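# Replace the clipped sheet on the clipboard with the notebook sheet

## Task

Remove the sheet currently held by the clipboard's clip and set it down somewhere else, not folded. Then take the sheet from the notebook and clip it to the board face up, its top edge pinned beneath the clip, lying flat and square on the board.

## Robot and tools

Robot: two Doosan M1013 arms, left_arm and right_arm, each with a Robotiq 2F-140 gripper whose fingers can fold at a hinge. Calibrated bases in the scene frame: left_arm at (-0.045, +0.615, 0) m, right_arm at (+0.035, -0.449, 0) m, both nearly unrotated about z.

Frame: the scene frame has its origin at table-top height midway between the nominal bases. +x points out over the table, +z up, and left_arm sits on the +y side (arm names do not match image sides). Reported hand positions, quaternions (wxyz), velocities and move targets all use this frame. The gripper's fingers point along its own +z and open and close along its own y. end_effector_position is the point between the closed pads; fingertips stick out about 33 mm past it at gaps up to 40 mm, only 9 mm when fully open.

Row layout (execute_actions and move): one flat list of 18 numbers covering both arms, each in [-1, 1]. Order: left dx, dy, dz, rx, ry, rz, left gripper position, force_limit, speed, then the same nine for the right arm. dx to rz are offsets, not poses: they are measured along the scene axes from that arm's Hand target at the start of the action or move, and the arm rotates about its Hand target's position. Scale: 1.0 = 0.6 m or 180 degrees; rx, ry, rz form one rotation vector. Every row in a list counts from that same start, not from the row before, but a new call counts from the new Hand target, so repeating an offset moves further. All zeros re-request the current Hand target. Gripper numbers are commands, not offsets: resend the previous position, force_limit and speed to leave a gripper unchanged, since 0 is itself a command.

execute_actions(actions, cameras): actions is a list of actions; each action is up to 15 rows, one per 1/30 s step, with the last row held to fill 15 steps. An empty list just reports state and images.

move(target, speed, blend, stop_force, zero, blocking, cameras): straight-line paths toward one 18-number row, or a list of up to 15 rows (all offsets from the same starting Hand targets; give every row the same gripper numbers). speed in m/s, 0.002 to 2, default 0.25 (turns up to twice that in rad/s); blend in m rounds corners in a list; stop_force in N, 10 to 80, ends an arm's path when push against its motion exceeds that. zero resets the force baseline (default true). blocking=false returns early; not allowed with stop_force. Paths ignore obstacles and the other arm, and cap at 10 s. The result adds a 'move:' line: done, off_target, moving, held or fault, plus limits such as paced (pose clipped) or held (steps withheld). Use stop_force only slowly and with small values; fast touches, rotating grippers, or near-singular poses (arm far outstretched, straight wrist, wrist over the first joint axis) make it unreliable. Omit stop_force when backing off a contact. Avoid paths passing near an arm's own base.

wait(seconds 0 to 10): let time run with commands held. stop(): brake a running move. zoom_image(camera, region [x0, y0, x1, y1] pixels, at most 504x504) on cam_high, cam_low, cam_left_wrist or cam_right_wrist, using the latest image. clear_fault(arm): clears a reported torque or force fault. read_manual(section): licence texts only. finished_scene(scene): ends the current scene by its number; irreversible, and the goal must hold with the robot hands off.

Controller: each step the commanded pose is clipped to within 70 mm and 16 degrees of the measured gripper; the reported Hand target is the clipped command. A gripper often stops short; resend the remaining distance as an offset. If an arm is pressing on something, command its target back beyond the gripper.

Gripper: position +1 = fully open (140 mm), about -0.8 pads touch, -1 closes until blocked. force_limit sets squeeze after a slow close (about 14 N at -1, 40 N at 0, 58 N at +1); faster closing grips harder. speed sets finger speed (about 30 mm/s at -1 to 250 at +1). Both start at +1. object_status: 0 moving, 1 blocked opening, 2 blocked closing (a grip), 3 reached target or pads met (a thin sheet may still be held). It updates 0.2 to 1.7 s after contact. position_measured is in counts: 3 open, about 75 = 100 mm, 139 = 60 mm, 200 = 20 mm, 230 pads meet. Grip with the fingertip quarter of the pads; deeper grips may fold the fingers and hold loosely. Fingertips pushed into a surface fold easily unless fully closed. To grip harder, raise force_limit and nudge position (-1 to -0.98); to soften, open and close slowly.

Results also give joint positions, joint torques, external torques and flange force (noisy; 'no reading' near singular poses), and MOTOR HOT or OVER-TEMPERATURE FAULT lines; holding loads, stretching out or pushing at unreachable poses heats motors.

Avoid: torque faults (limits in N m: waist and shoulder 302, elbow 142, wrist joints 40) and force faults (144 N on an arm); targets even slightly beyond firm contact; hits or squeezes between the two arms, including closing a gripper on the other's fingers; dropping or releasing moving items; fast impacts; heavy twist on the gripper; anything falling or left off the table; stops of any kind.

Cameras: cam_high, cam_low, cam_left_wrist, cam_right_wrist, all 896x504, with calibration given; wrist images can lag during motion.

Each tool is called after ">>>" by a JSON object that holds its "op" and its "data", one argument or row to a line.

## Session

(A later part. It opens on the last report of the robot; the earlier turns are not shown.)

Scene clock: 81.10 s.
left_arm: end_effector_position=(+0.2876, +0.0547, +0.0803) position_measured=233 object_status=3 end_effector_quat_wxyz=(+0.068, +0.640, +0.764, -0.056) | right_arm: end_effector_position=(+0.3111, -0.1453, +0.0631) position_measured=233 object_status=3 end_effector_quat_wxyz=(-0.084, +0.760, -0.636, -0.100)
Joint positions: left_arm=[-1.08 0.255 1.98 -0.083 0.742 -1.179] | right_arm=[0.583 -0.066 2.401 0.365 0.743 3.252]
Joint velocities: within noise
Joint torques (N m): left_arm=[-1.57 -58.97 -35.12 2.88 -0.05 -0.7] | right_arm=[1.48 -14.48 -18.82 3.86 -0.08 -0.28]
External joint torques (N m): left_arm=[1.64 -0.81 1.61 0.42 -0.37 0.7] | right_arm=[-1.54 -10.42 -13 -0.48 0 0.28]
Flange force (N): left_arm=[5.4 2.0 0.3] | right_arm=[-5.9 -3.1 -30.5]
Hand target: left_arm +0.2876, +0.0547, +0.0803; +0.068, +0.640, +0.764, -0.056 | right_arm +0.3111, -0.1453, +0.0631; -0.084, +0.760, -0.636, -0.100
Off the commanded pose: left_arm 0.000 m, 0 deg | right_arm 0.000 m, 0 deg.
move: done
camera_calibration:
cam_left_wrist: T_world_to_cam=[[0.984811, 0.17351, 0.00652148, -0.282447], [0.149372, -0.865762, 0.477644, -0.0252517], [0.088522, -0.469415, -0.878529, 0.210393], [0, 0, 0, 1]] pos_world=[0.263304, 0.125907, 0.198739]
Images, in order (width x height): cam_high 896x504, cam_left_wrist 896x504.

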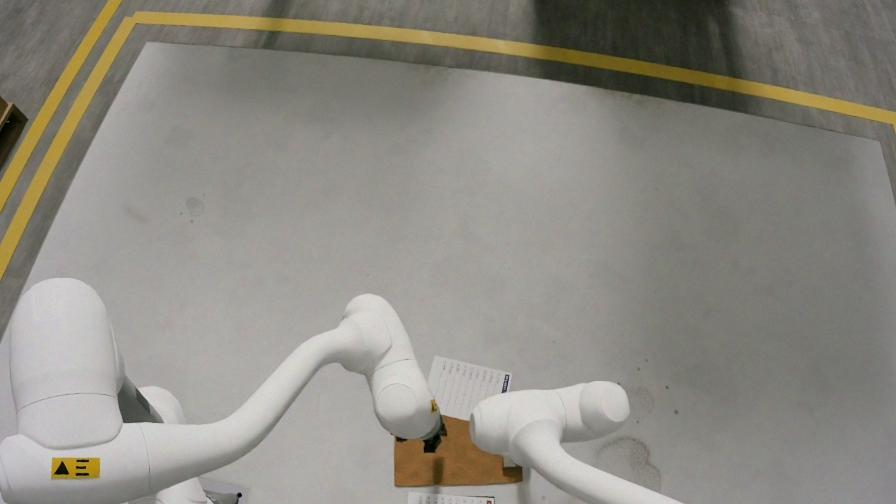

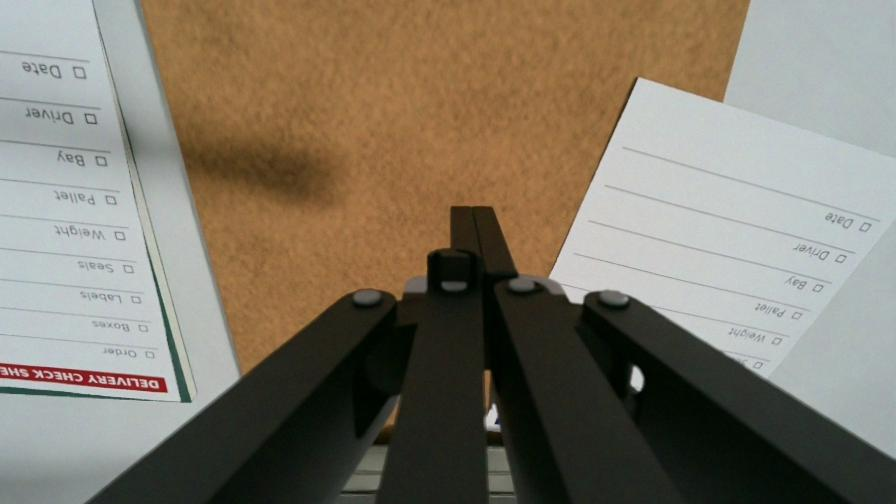

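>>> {"op": "move", "data": {
  "target": [
    [0.0352,-0.1205,0,0,0,0,-1,-1,0,0,0,0,0,0,0,-1,-1,0],
    [0.0352,-0.1205,-0.06,0,0,0,-1,-1,0,0,0,0,0,0,0,-1,-1,0]
  ],
  "speed": [0.15,0.06],
  "cameras": ["cam_left_wrist"]
}}

>>> {"op": "move", "data": {
  "target": [0,0,-0.03,0,0,0,-1,-1,0,0,0,0,0,0,0,-1,-1,0],
  "speed": 0.006,
  "stop_force": 10,
  "cameras": []
}}

>>> {"op": "move", "data": {
  "target": [0.0985,0.0174,0.0004,0,0,0,-1,-1,0,0,0,0,0,0,0,-1,-1,0],
  "speed": 0.05,
  "cameras": ["cam_left_wrist","cam_right_wrist","cam_high"]
}}

Scene clock: 82.40 s.
left_arm: end_effector_position=(+0.3012, +0.0076, +0.0803) position_measured=233 object_status=3 end_effector_quat_wxyz=(+0.068, +0.640, +0.764, -0.056) | right_arm: end_effector_position=(+0.3111, -0.1453, +0.0631) position_measured=233 object_status=3 end_effector_quat_wxyz=(-0.084, +0.760, -0.636, -0.100)
Joint positions: left_arm=[-1.097 0.32 1.89 -0.077 0.766 -1.202] | right_arm=[0.583 -0.066 2.401 0.365 0.743 3.252]
Joint velocities: within noise
Joint torques (N m): left_arm=[1.07 -65.23 -35.25 3.15 -0.16 -0.21] | right_arm=[1.61 -14.56 -18.58 3.87 -0.09 -0.27]
External joint torques (N m): left_arm=[-1.08 -1.96 0.9 0.23 -0.27 0.21] | right_arm=[-1.58 -10.42 -13.25 -0.49 0.01 0.27]
Flange force (N): left_arm=[3.6 -3.0 -1.5] | right_arm=[-6.0 -3.5 -30.8]
Hand target: left_arm +0.3012, +0.0077, +0.0804; +0.068, +0.640, +0.764, -0.056 (not the last commanded pose) | right_arm +0.3111, -0.1453, +0.0631; -0.084, +0.760, -0.636, -0.100
Off the commanded pose: left_arm 0.045 m, 0 deg | right_arm 0.000 m, 0 deg.
move: held (left_arm; a check stopped the path); path passed 0 of 2 targets; limits=held
pose unreachable (left arm): on one or more control steps of this call, first in action 0 (counted from 0), this arm could not follow its commanded pose, so it was not sent that pose on those steps. It may still have moved: this result reports where it is.
cause: moving toward the commanded pose would bring a part of the arm too close to another arm (a part of this arm just beyond joint 5 (wrist pitch) and a part of the right arm just beyond its joint 4 (forearm roll)).
camera_calibration:
cam_left_wrist: T_world_to_cam=[[0.98484, 0.17334, 0.00653948, -0.287684], [0.149176, -0.865583, 0.478031, -0.0680597], [0.0885223, -0.469808, -0.878319, 0.187203], [0, 0, 0, 1]] pos_world=[0.276904, 0.0789054, 0.19884]
Images, in order (width x height): cam_left_wrist 896x504.

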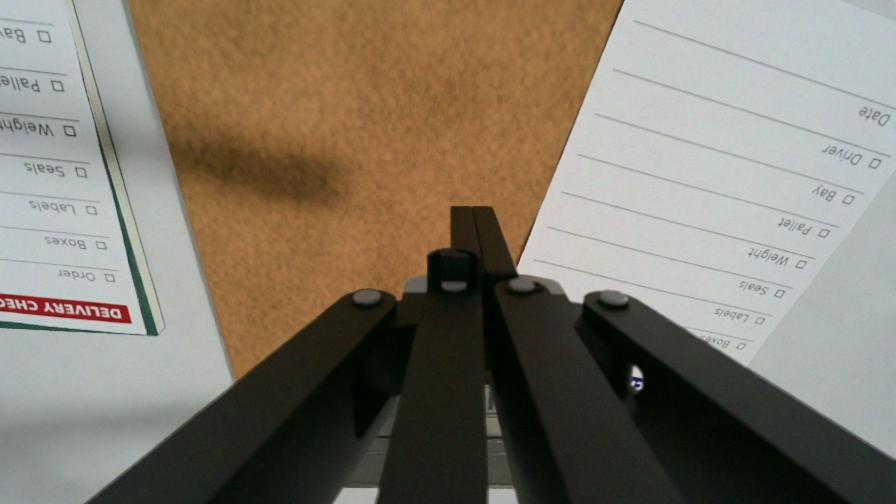

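Scene clock: 86.13 s.
left_arm: end_effector_position=(+0.3012, +0.0077, +0.0624) position_measured=233 object_status=3 end_effector_quat_wxyz=(+0.068, +0.640, +0.764, -0.056) | right_arm: end_effector_position=(+0.3111, -0.1453, +0.0631) position_measured=233 object_status=3 end_effector_quat_wxyz=(-0.084, +0.760, -0.636, -0.100)
Joint positions: left_arm=[-1.097 0.338 1.904 -0.08 0.734 -1.198] | right_arm=[0.583 -0.066 2.401 0.365 0.743 3.252]
Joint velocities: within noise
Joint torques (N m): left_arm=[-0.25 -67.27 -34.66 2.98 -0.2 -0.32] | right_arm=[1.58 -14.37 -18.75 3.93 -0.03 -0.25]
External joint torques (N m): left_arm=[0.53 -1 1.25 0.31 -0.22 0.32] | right_arm=[-1.66 -10.55 -13.11 -0.55 -0.05 0.25]
Flange force (N): left_arm=[4.0 -0.2 -0.5] | right_arm=[-5.6 -3.2 -30.8]
Hand target: left_arm +0.3012, +0.0077, +0.0624; +0.068, +0.640, +0.764, -0.056 | right_arm +0.3111, -0.1453, +0.0631; -0.084, +0.760, -0.636, -0.100
Off the commanded pose: left_arm 0.000 m, 0 deg | right_arm 0.000 m, 0 deg.
move: done
No camera images: "cameras" was empty.

Scene clock: 87.70 s.
left_arm: end_effector_position=(+0.3602, +0.0182, +0.0626) position_measured=233 object_status=3 end_effector_quat_wxyz=(+0.068, +0.640, +0.764, -0.056) | right_arm: end_effector_position=(+0.3111, -0.1453, +0.0631) position_measured=233 object_status=3 end_effector_quat_wxyz=(-0.084, +0.760, -0.636, -0.100)
Joint positions: left_arm=[-1.012 0.37 1.856 -0.099 0.756 -1.101] | right_arm=[0.583 -0.066 2.401 0.365 0.743 3.252]
Joint velocities: within noise
Joint torques (N m): left_arm=[-0.42 -70.09 -35.62 2.88 -0.12 -0.48] | right_arm=[1.72 -14.61 -18.86 3.95 -0.08 -0.28]
External joint torques (N m): left_arm=[0.52 -1.74 1.81 0.43 -0.28 0.48] | right_arm=[-1.92 -10.22 -13.03 -0.56 -0.01 0.28]
Flange force (N): left_arm=[6.0 -1.4 -1.0] | right_arm=[-5.1 -3.8 -30.5]
Hand target: left_arm +0.3603, +0.0182, +0.0626; +0.068, +0.640, +0.764, -0.056 | right_arm +0.3111, -0.1453, +0.0631; -0.084, +0.760, -0.636, -0.100
Off the commanded pose: left_arm 0.000 m, 0 deg | right_arm 0.000 m, 0 deg.
move: done
camera_calibration:
cam_left_wrist: T_world_to_cam=[[0.984826, 0.173425, 0.00649173, -0.347487], [0.149272, -0.865566, 0.478031, -0.0592978], [0.0885215, -0.469809, -0.878319, 0.171279], [0, 0, 0, 1]] pos_world=[0.335904, 0.0894052, 0.18104]
cam_right_wrist: T_world_to_cam=[[-0.989061, -0.147498, 0.00163079, 0.295596], [-0.117557, 0.794874, 0.595277, 0.114618], [-0.0890983, 0.588574, -0.803519, 0.30337], [0, 0, 0, 1]] pos_world=[0.332866, -0.226062, 0.175052]
Images, in order (width x height): cam_high 896x504, cam_left_wrist 896x504, cam_right_wrist 896x504.

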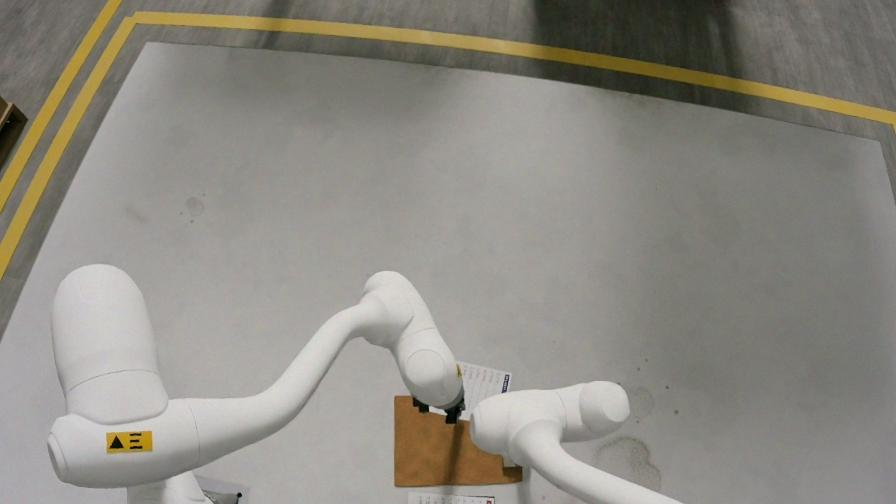

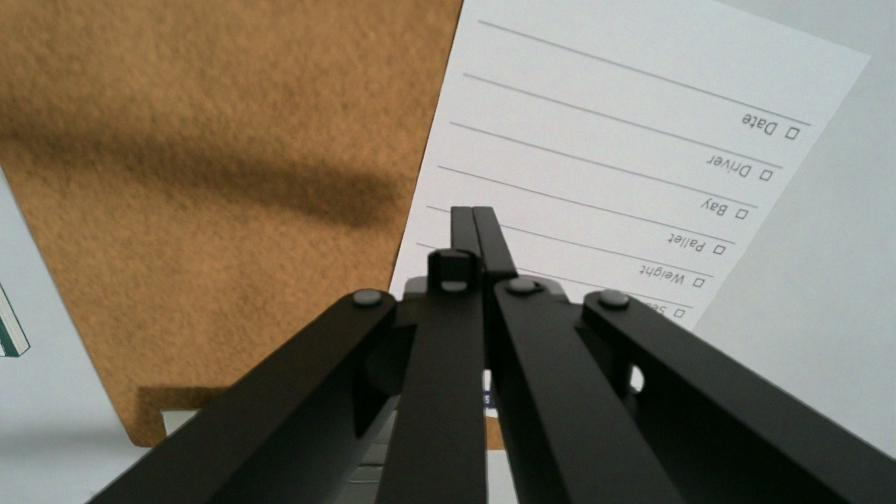

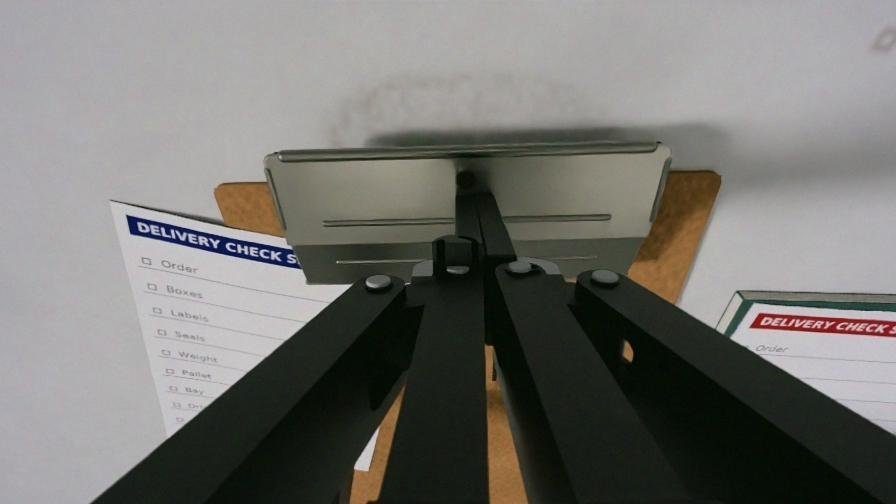

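>>> {"op": "move", "data": {
  "target": [
    [-0.08,-0.026,0,-0.0274,-0.0048,0,-1,-1,0,0,0,0,0,0,0,-1,-1,0],
    [-0.08,-0.026,-0.029,-0.0274,-0.0048,0,-1,-1,0,0,0,0,0,0,0,-1,-1,0]
  ],
  "speed": [0.12,0.06],
  "cameras": ["cam_left_wrist"]
}}

>>> {"op": "move", "data": {
  "target": [0,0,-0.02,0,0,0,-1,-1,0,0,0,0,0,0,0,-1,-1,0],
  "speed": 0.006,
  "stop_force": 10,
  "cameras": ["cam_left_wrist"]
}}

Scene clock: 89.17 s.
left_arm: end_effector_position=(+0.3123, +0.0026, +0.0453) position_measured=233 object_status=3 end_effector_quat_wxyz=(+0.101, +0.637, +0.760, -0.084) | right_arm: end_effector_position=(+0.3111, -0.1453, +0.0631) position_measured=233 object_status=3 end_effector_quat_wxyz=(-0.084, +0.760, -0.636, -0.100)
Joint positions: left_arm=[-1.071 0.343 1.951 -0.153 0.604 -1.112] | right_arm=[0.583 -0.066 2.401 0.365 0.743 3.252]
Joint velocities: within noise
Joint torques (N m): left_arm=[-0.69 -68.71 -32.72 2.65 0.08 -0.38] | right_arm=[1.46 -14.49 -18.68 3.86 -0.11 -0.25]
External joint torques (N m): left_arm=[0.82 1.29 0.69 0.42 -0.7 0.38] | right_arm=[-1.42 -10.49 -13.17 -0.48 0.03 0.26]
Flange force (N): left_arm=[1.5 1.5 2.9] | right_arm=[-6.3 -3.2 -30.8]
Hand target: left_arm +0.3123, +0.0026, +0.0452; +0.101, +0.637, +0.760, -0.084 | right_arm +0.3111, -0.1453, +0.0631; -0.084, +0.760, -0.636, -0.100
Off the commanded pose: left_arm 0.000 m, 0 deg | right_arm 0.000 m, 0 deg.
move: done
camera_calibration:
cam_left_wrist: T_world_to_cam=[[0.984722, 0.174013, 0.0064374, -0.297459], [0.141493, -0.821151, 0.552893, -0.0585041], [0.101496, -0.543536, -0.833227, 0.14712], [0, 0, 0, 1]] pos_world=[0.28626, 0.0836858, 0.156846]
Images, in order (width x height): cam_left_wrist 896x504.

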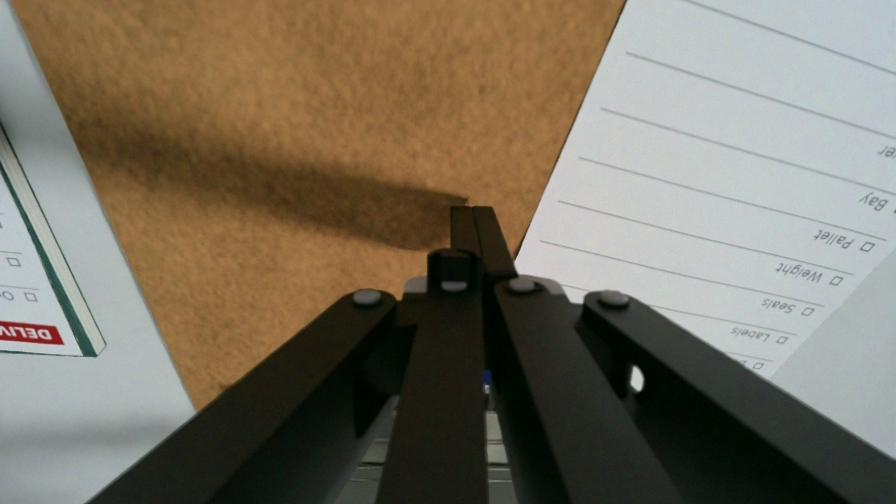

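Scene clock: 90.73 s.
left_arm: end_effector_position=(+0.3123, +0.0025, +0.0396) position_measured=233 object_status=3 end_effector_quat_wxyz=(+0.101, +0.637, +0.760, -0.084) | right_arm: end_effector_position=(+0.3111, -0.1453, +0.0631) position_measured=233 object_status=3 end_effector_quat_wxyz=(-0.084, +0.760, -0.636, -0.100)
Joint positions: left_arm=[-1.071 0.349 1.955 -0.156 0.594 -1.109] | right_arm=[0.583 -0.066 2.401 0.365 0.743 3.252]
Joint velocities: within noise
Joint torques (N m): left_arm=[-1.58 -54.3 -28.55 2.67 -1.35 -0.32] | right_arm=[1.56 -14.25 -18.75 3.88 -0.04 -0.33]
External joint torques (N m): left_arm=[1.66 -13.19 -3.1 0.35 0.73 0.32] | right_arm=[-1.52 -10.69 -13.09 -0.49 -0.04 0.33]
Flange force (N): left_arm=[5.6 -1.1 -20.8] | right_arm=[-6.1 -2.8 -31.0]
Hand target: left_arm +0.3123, +0.0025, +0.0397; +0.101, +0.637, +0.760, -0.084 (not the last commanded pose) | right_arm +0.3111, -0.1453, +0.0631; -0.084, +0.760, -0.636, -0.100
Off the commanded pose: left_arm 0.006 m, 0 deg | right_arm 0.000 m, 0 deg.
move: contact (left_arm)
camera_calibration:
cam_left_wrist: T_world_to_cam=[[0.984724, 0.174003, 0.00642308, -0.29742], [0.141484, -0.821106, 0.552961, -0.0553644], [0.101491, -0.543606, -0.833182, 0.142371], [0, 0, 0, 1]] pos_world=[0.28626, 0.0836855, 0.151146]
Images, in order (width x height): cam_left_wrist 896x504.

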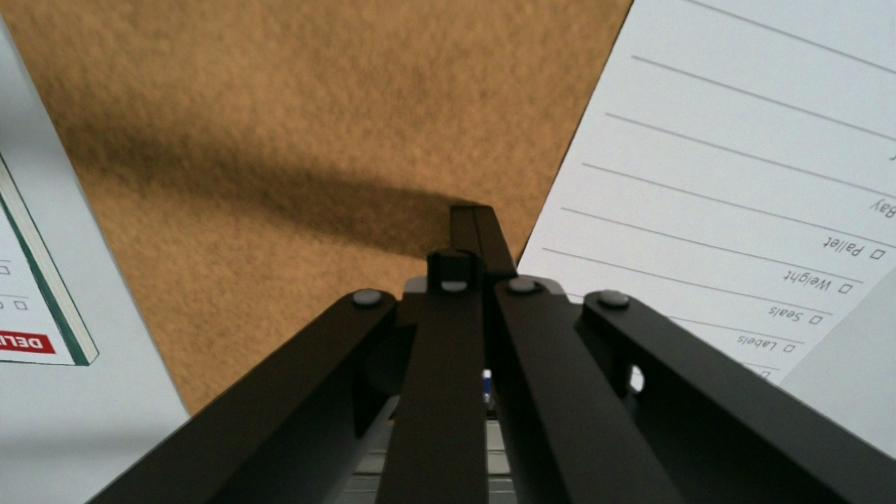

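>>> {"op": "move", "data": {
  "target": [0.0985,0.0174,0.0004,0,0,0,-1,-1,0,0,0,0,0,0,0,-1,-1,0],
  "speed": 0.05
}}

Scene clock: 93.13 s.
left_arm: end_effector_position=(+0.3714, +0.0130, +0.0399) position_measured=233 object_status=3 end_effector_quat_wxyz=(+0.101, +0.637, +0.760, -0.084) | right_arm: end_effector_position=(+0.3111, -0.1453, +0.0631) position_measured=233 object_status=3 end_effector_quat_wxyz=(-0.084, +0.760, -0.636, -0.100)
Joint positions: left_arm=[-0.985 0.382 1.904 -0.186 0.623 -1.002] | right_arm=[0.583 -0.066 2.401 0.365 0.743 3.252]
Joint velocities: within noise
Joint torques (N m): left_arm=[1.51 -63.92 -30.11 3.75 -0.42 -0.69] | right_arm=[1.51 -14.24 -18.91 3.87 -0.1 -0.32]
External joint torques (N m): left_arm=[-1.04 -7.61 -2.08 -0.71 -0.17 0.69] | right_arm=[-1.36 -10.85 -12.86 -0.5 0.02 0.32]
Flange force (N): left_arm=[2.9 -2.7 -9.9] | right_arm=[-6.2 -2.1 -31.2]
Hand target: left_arm +0.3714, +0.0130, +0.0399; +0.101, +0.637, +0.760, -0.084 | right_arm +0.3111, -0.1453, +0.0631; -0.084, +0.760, -0.636, -0.100
Off the commanded pose: left_arm 0.000 m, 0 deg | right_arm 0.000 m, 0 deg.
move: done
camera_calibration:
cam_left_wrist: T_world_to_cam=[[0.984724, 0.174003, 0.00642308, -0.357429], [0.141484, -0.821106, 0.552961, -0.0553525], [0.101491, -0.543606, -0.833182, 0.142276], [0, 0, 0, 1]] pos_world=[0.34536, 0.0940855, 0.151446]
cam_right_wrist: T_world_to_cam=[[-0.989061, -0.147498, 0.00163079, 0.295596], [-0.117557, 0.794874, 0.595277, 0.114618], [-0.0890983, 0.588574, -0.803519, 0.30337], [0, 0, 0, 1]] pos_world=[0.332866, -0.226062, 0.175052]

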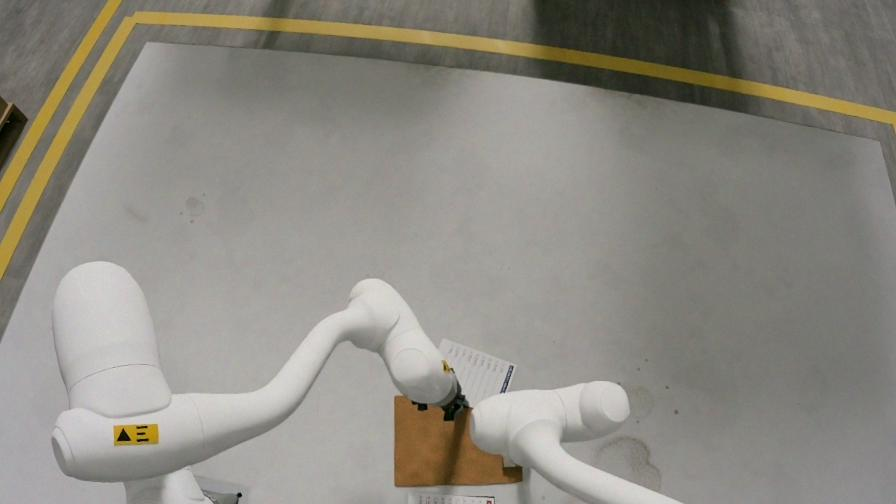

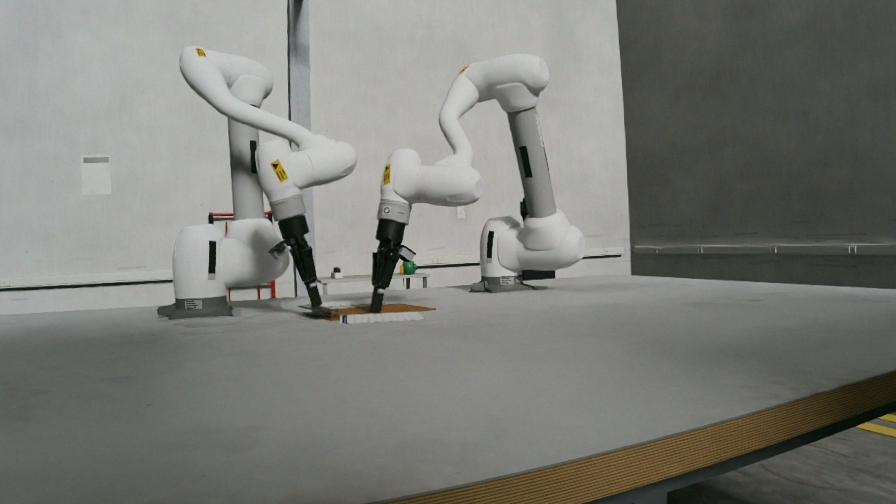

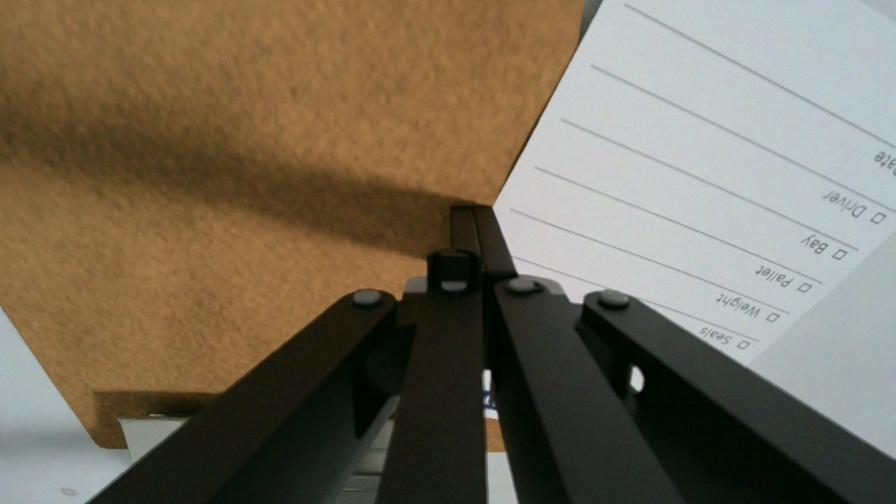

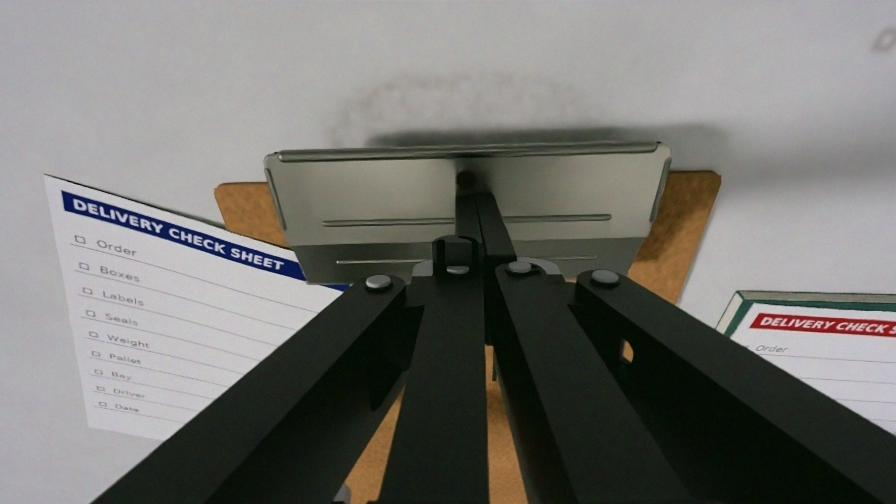

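>>> {"op": "move", "data": {
  "target": [0.082,0.0145,0.0004,0,0,0,-1,-1,0,0,0,0,0,0,0,-1,-1,0],
  "speed": 0.05
}}

Scene clock: 94.53 s.
left_arm: end_effector_position=(+0.4205, +0.0217, +0.0401) position_measured=233 object_status=3 end_effector_quat_wxyz=(+0.101, +0.637, +0.760, -0.084) | right_arm: end_effector_position=(+0.3111, -0.1453, +0.0631) position_measured=233 object_status=3 end_effector_quat_wxyz=(-0.084, +0.760, -0.636, -0.100)
Joint positions: left_arm=[-0.918 0.414 1.854 -0.205 0.65 -0.924] | right_arm=[0.583 -0.066 2.401 0.365 0.743 3.252]
Joint velocities: within noise
Joint torques (N m): left_arm=[-0.75 -75.16 -33.65 2.82 -0.16 -0.69] | right_arm=[1.42 -14.35 -18.96 3.79 -0.07 -0.26]
External joint torques (N m): left_arm=[0.81 0.51 1.12 0.21 -0.4 0.69] | right_arm=[-1.36 -10.58 -12.88 -0.41 -0.01 0.26]
Flange force (N): left_arm=[3.3 0.9 1.4] | right_arm=[-6.1 -2.6 -30.5]
Hand target: left_arm +0.4206, +0.0217, +0.0401; +0.101, +0.637, +0.760, -0.084 | right_arm +0.3111, -0.1453, +0.0631; -0.084, +0.760, -0.636, -0.100
Off the commanded pose: left_arm 0.000 m, 0 deg | right_arm 0.000 m, 0 deg.
move: done
camera_calibration:
cam_left_wrist: T_world_to_cam=[[0.984724, 0.174003, 0.00642308, -0.407294], [0.141484, -0.821106, 0.552961, -0.0552664], [0.101491, -0.543606, -0.833182, 0.142189], [0, 0, 0, 1]] pos_world=[0.39446, 0.102785, 0.151646]
cam_right_wrist: T_world_to_cam=[[-0.989061, -0.147498, 0.00163079, 0.295596], [-0.117557, 0.794874, 0.595277, 0.114618], [-0.0890983, 0.588574, -0.803519, 0.30337], [0, 0, 0, 1]] pos_world=[0.332866, -0.226062, 0.175052]

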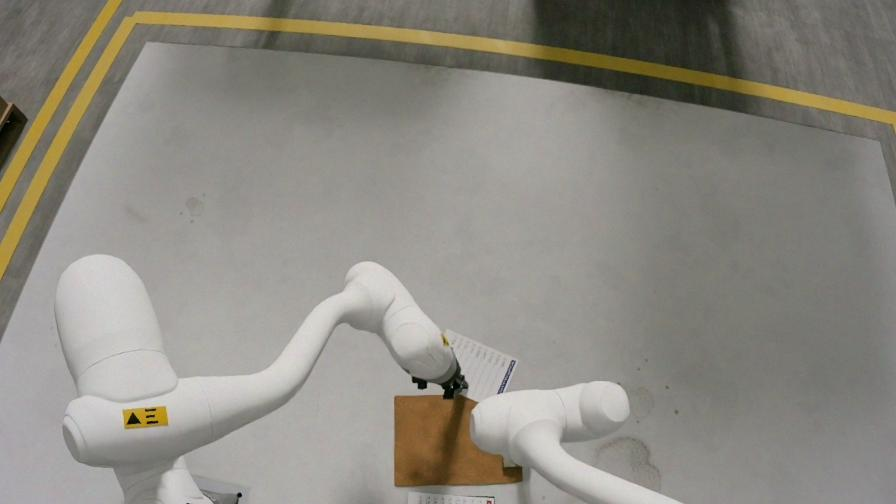

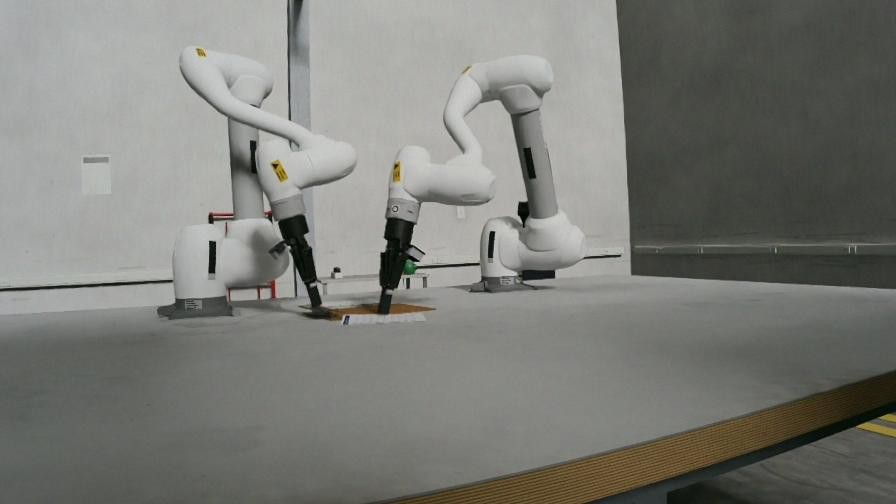

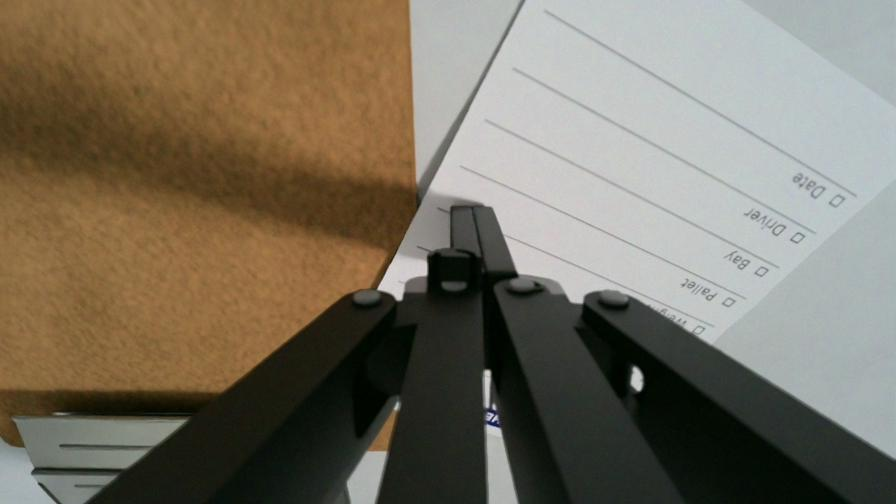

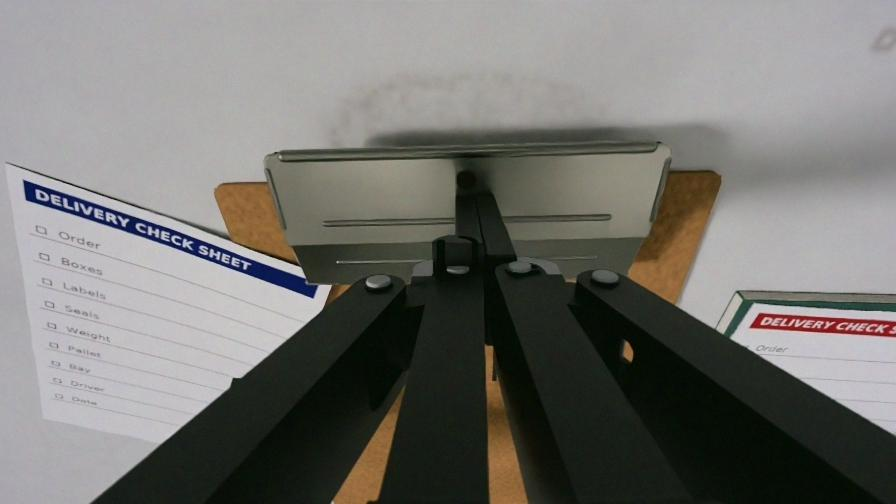

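>>> {"op": "move", "data": {
  "target": [
    [0,0,0.033,0,0,0,-1,-1,0,0,0,0,0,0,0,-1,-1,0],
    [-0.117,-0.075,0.033,0,0,0,-1,-1,0,0,0,0,0,0,0,-1,-1,0],
    [-0.117,-0.075,0.012,0,0,0,-1,-1,0,0,0,0,0,0,0,-1,-1,0]
  ],
  "speed": 0.1
}}

>>> {"op": "move", "data": {
  "target": [0,0,-0.016,0,0,0,-1,-1,0,0,0,0,0,0,0,-1,-1,0],
  "speed": 0.006,
  "stop_force": 10
}}

Scene clock: 96.70 s.
left_arm: end_effector_position=(+0.3504, -0.0233, +0.0474) position_measured=233 object_status=3 end_effector_quat_wxyz=(+0.101, +0.637, +0.760, -0.084) | right_arm: end_effector_position=(+0.3111, -0.1453, +0.0631) position_measured=233 object_status=3 end_effector_quat_wxyz=(-0.084, +0.760, -0.636, -0.100)
Joint positions: left_arm=[-1.041 0.396 1.865 -0.158 0.64 -1.081] | right_arm=[0.583 -0.066 2.401 0.365 0.743 3.252]
Joint velocities: within noise
Joint torques (N m): left_arm=[0.18 -74.28 -34.66 2.86 -0.58 -0.38] | right_arm=[1.73 -14.49 -18.69 3.92 -0.11 -0.3]
External joint torques (N m): left_arm=[-0.56 0.88 1.69 0.26 -0.04 0.38] | right_arm=[-1.73 -10.46 -13.15 -0.53 0.04 0.3]
Flange force (N): left_arm=[2.5 -1.2 1.6] | right_arm=[-5.6 -3.5 -31.0]
Hand target: left_arm +0.3504, -0.0233, +0.0473; +0.101, +0.637, +0.760, -0.084 | right_arm +0.3111, -0.1453, +0.0631; -0.084, +0.760, -0.636, -0.100
Off the commanded pose: left_arm 0.000 m, 0 deg | right_arm 0.000 m, 0 deg.
move: done
camera_calibration:
cam_left_wrist: T_world_to_cam=[[0.984722, 0.174018, 0.00641261, -0.330497], [0.141503, -0.821103, 0.552962, -0.0862588], [0.101491, -0.543606, -0.833182, 0.130978], [0, 0, 0, 1]] pos_world=[0.32436, 0.0578854, 0.158946]
cam_right_wrist: T_world_to_cam=[[-0.989061, -0.147498, 0.00163079, 0.295596], [-0.117557, 0.794874, 0.595277, 0.114618], [-0.0890983, 0.588574, -0.803519, 0.30337], [0, 0, 0, 1]] pos_world=[0.332866, -0.226062, 0.175052]

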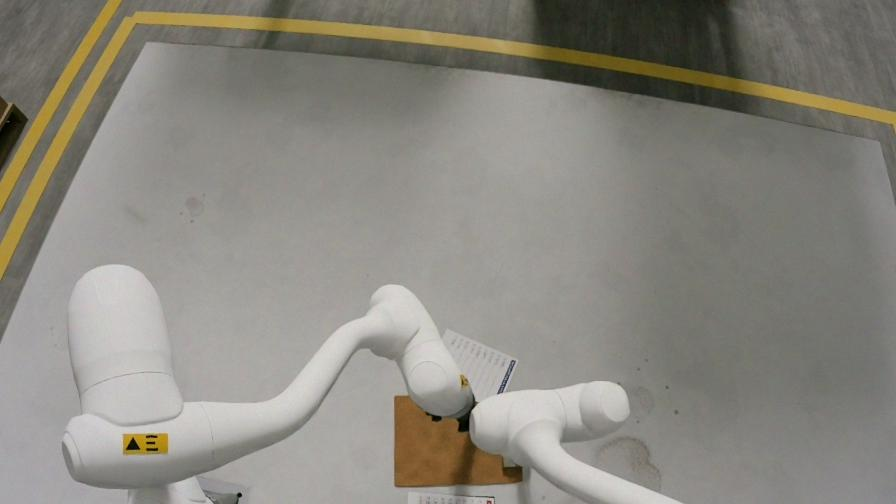

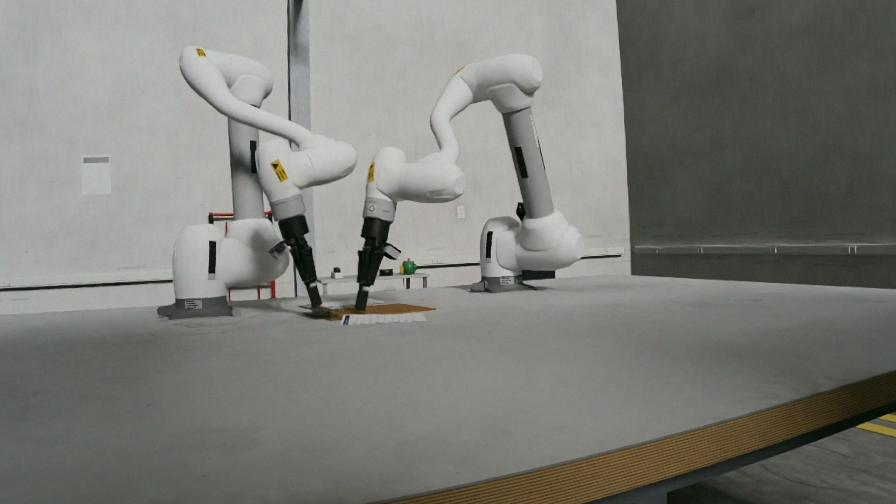

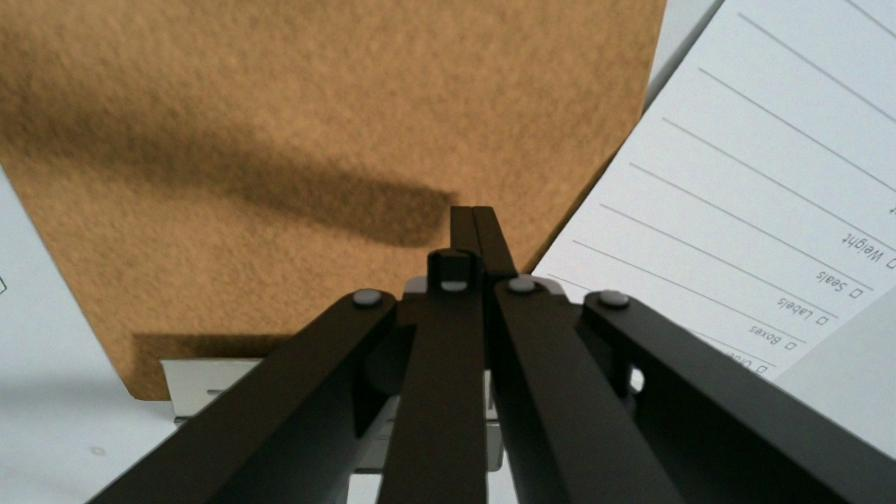

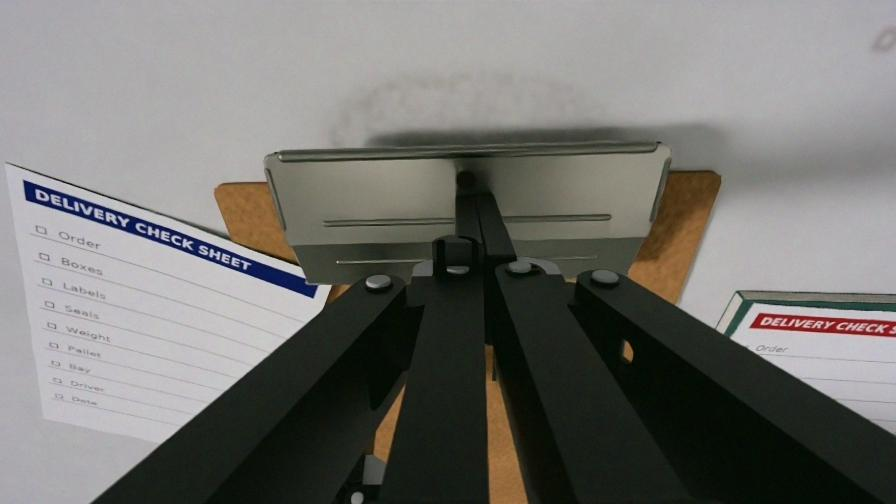

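Scene clock: 98.60 s.
left_arm: end_effector_position=(+0.3504, -0.0234, +0.0398) position_measured=233 object_status=3 end_effector_quat_wxyz=(+0.101, +0.637, +0.760, -0.084) | right_arm: end_effector_position=(+0.3111, -0.1453, +0.0631) position_measured=233 object_status=3 end_effector_quat_wxyz=(-0.084, +0.760, -0.636, -0.100)
Joint positions: left_arm=[-1.041 0.404 1.87 -0.161 0.627 -1.078] | right_arm=[0.583 -0.066 2.401 0.365 0.743 3.252]
Joint velocities: within noise
Joint torques (N m): left_arm=[-1.49 -60.98 -29.75 2.64 -1.29 -0.3] | right_arm=[1.26 -14.82 -18.83 3.9 -0.05 -0.29]
External joint torques (N m): left_arm=[1.23 -12.72 -2.8 0.44 0.68 0.3] | right_arm=[-1.33 -10.01 -12.95 -0.52 -0.03 0.3]
Flange force (N): left_arm=[5.4 -2.1 -18.9] | right_arm=[-6.6 -3.5 -29.6]
Hand target: left_arm +0.3504, -0.0234, +0.0398; +0.101, +0.637, +0.760, -0.084 (not the last commanded pose) | right_arm +0.3111, -0.1453, +0.0631; -0.084, +0.760, -0.636, -0.100
Off the commanded pose: left_arm 0.002 m, 0 deg | right_arm 0.000 m, 0 deg.
move: contact (left_arm)
camera_calibration:
cam_left_wrist: T_world_to_cam=[[0.984737, 0.173928, 0.00645396, -0.330437], [0.141392, -0.821046, 0.553076, -0.0821233], [0.101495, -0.543721, -0.833106, 0.124585], [0, 0, 0, 1]] pos_world=[0.32436, 0.0577851, 0.151346]
cam_right_wrist: T_world_to_cam=[[-0.989061, -0.147498, 0.00163079, 0.295596], [-0.117557, 0.794874, 0.595277, 0.114618], [-0.0890983, 0.588574, -0.803519, 0.30337], [0, 0, 0, 1]] pos_world=[0.332866, -0.226062, 0.175052]

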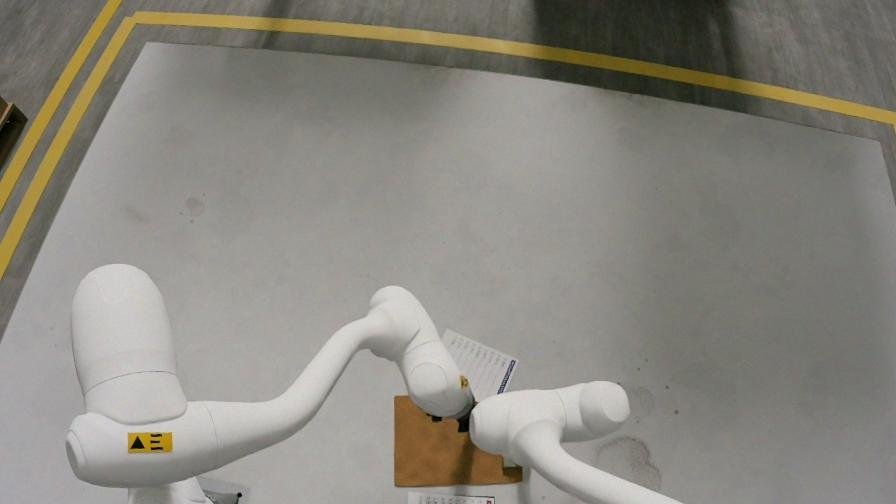

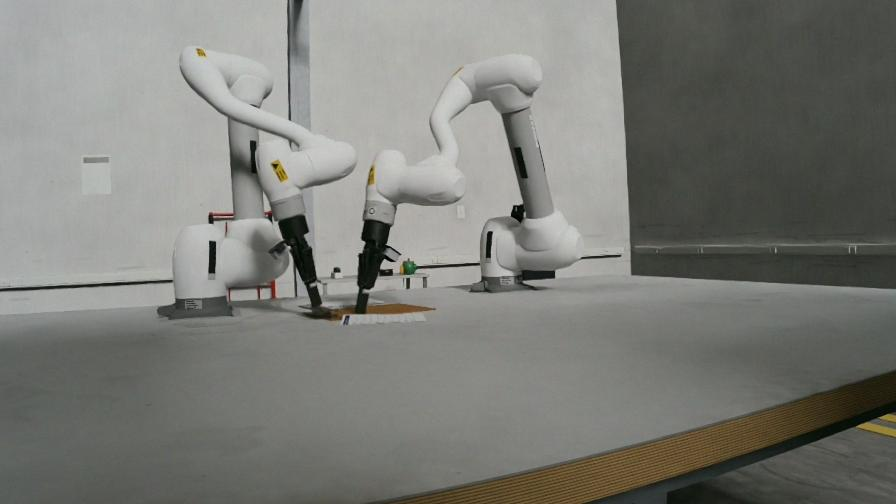

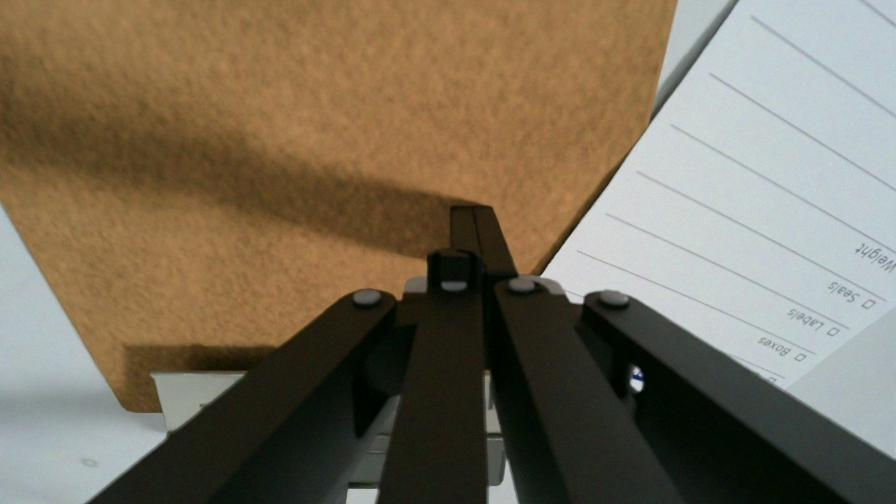

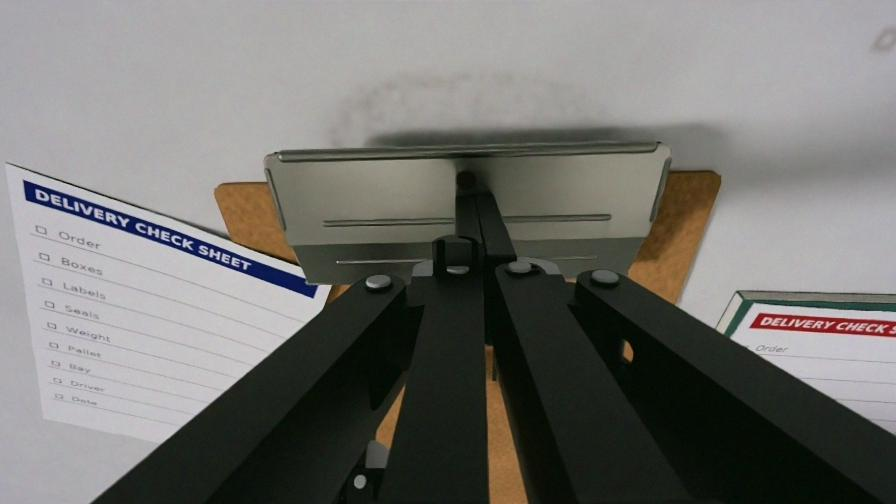

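>>> {"op": "move", "data": {
  "target": [0.09,0.0165,0.0005,0,0,0,-1,-1,0,0,0,0,0,0,0,-1,-1,0],
  "speed": 0.05
}}

Scene clock: 100.20 s.
left_arm: end_effector_position=(+0.4044, -0.0135, +0.0401) position_measured=233 object_status=3 end_effector_quat_wxyz=(+0.101, +0.637, +0.760, -0.084) | right_arm: end_effector_position=(+0.3111, -0.1453, +0.0631) position_measured=233 object_status=3 end_effector_quat_wxyz=(-0.084, +0.760, -0.636, -0.100)
Joint positions: left_arm=[-0.967 0.435 1.82 -0.184 0.655 -0.99] | right_arm=[0.583 -0.066 2.401 0.365 0.743 3.252]
Joint velocities: within noise
Joint torques (N m): left_arm=[-0.59 -73.29 -32.62 3.45 -0.34 -0.45] | right_arm=[1.03 -14.39 -18.81 3.85 -0.03 -0.27]
External joint torques (N m): left_arm=[0.5 -3.85 -0.43 -0.36 -0.25 0.45] | right_arm=[-1.07 -10.51 -13.09 -0.46 -0.05 0.28]
Flange force (N): left_arm=[3.5 -0.6 -4.6] | right_arm=[-7.1 -2.6 -30.3]
Hand target: left_arm +0.4044, -0.0135, +0.0401; +0.101, +0.637, +0.760, -0.084 | right_arm +0.3111, -0.1453, +0.0631; -0.084, +0.760, -0.636, -0.100
Off the commanded pose: left_arm 0.000 m, 0 deg | right_arm 0.000 m, 0 deg.
move: done
camera_calibration:
cam_left_wrist: T_world_to_cam=[[0.984735, 0.173938, 0.00646837, -0.385339], [0.1414, -0.82109, 0.553008, -0.0817856], [0.1015, -0.543651, -0.833151, 0.124737], [0, 0, 0, 1]] pos_world=[0.37836, 0.0676854, 0.151646]
cam_right_wrist: T_world_to_cam=[[-0.989061, -0.147498, 0.00163079, 0.295596], [-0.117557, 0.794874, 0.595277, 0.114618], [-0.0890983, 0.588574, -0.803519, 0.30337], [0, 0, 0, 1]] pos_world=[0.332866, -0.226062, 0.175052]

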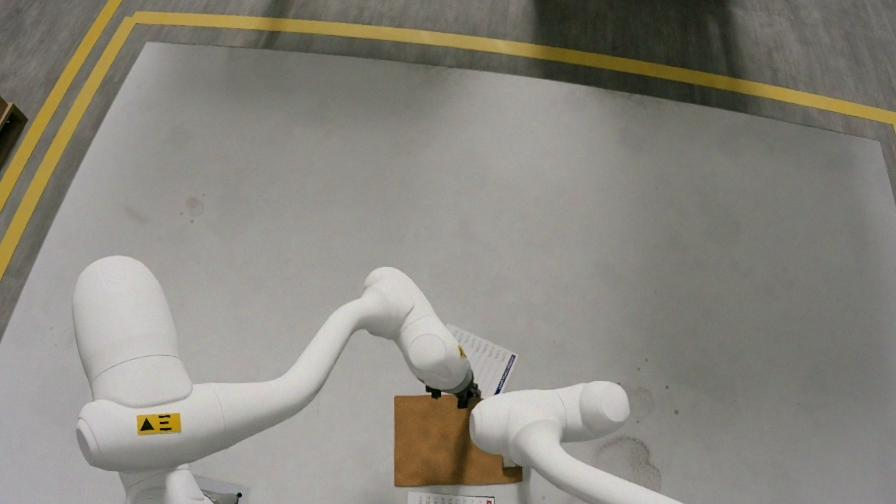

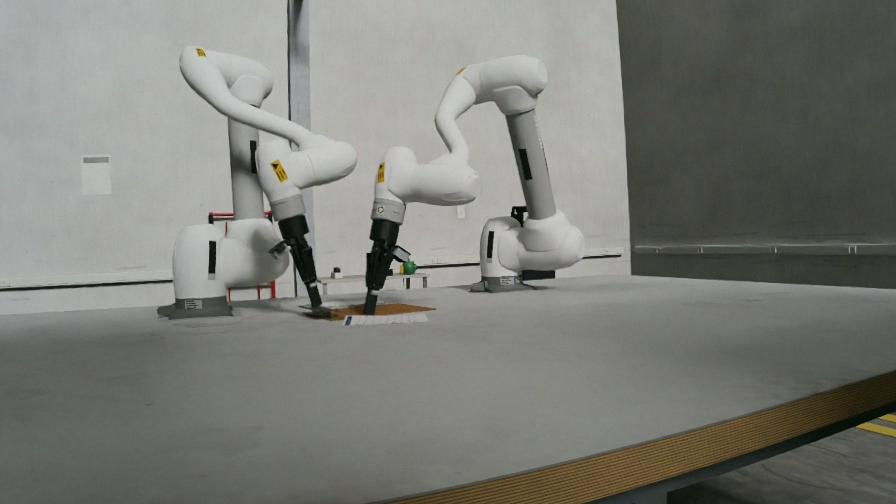

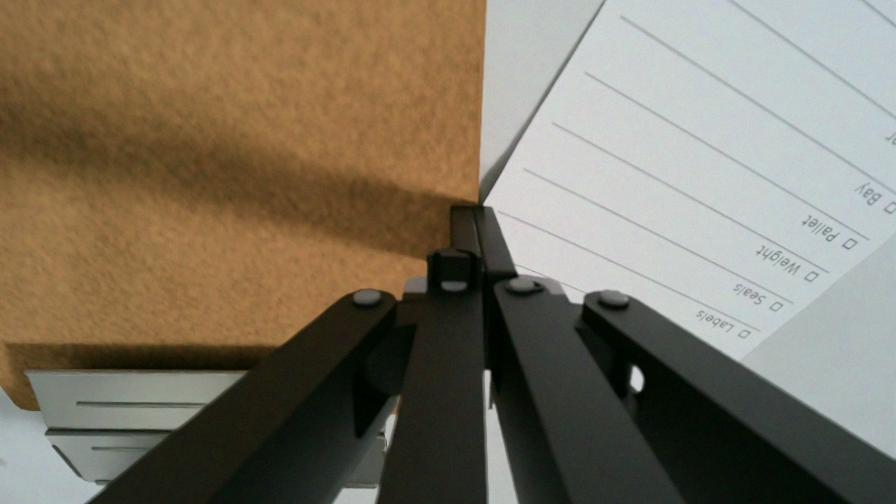

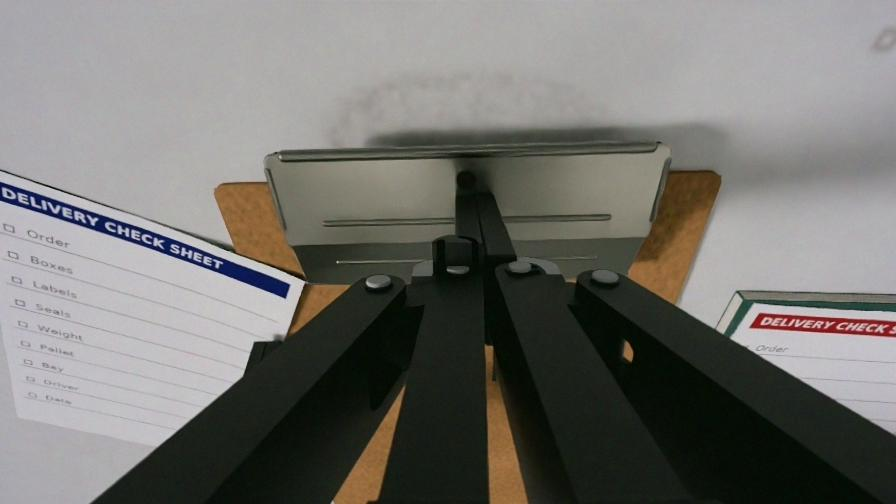

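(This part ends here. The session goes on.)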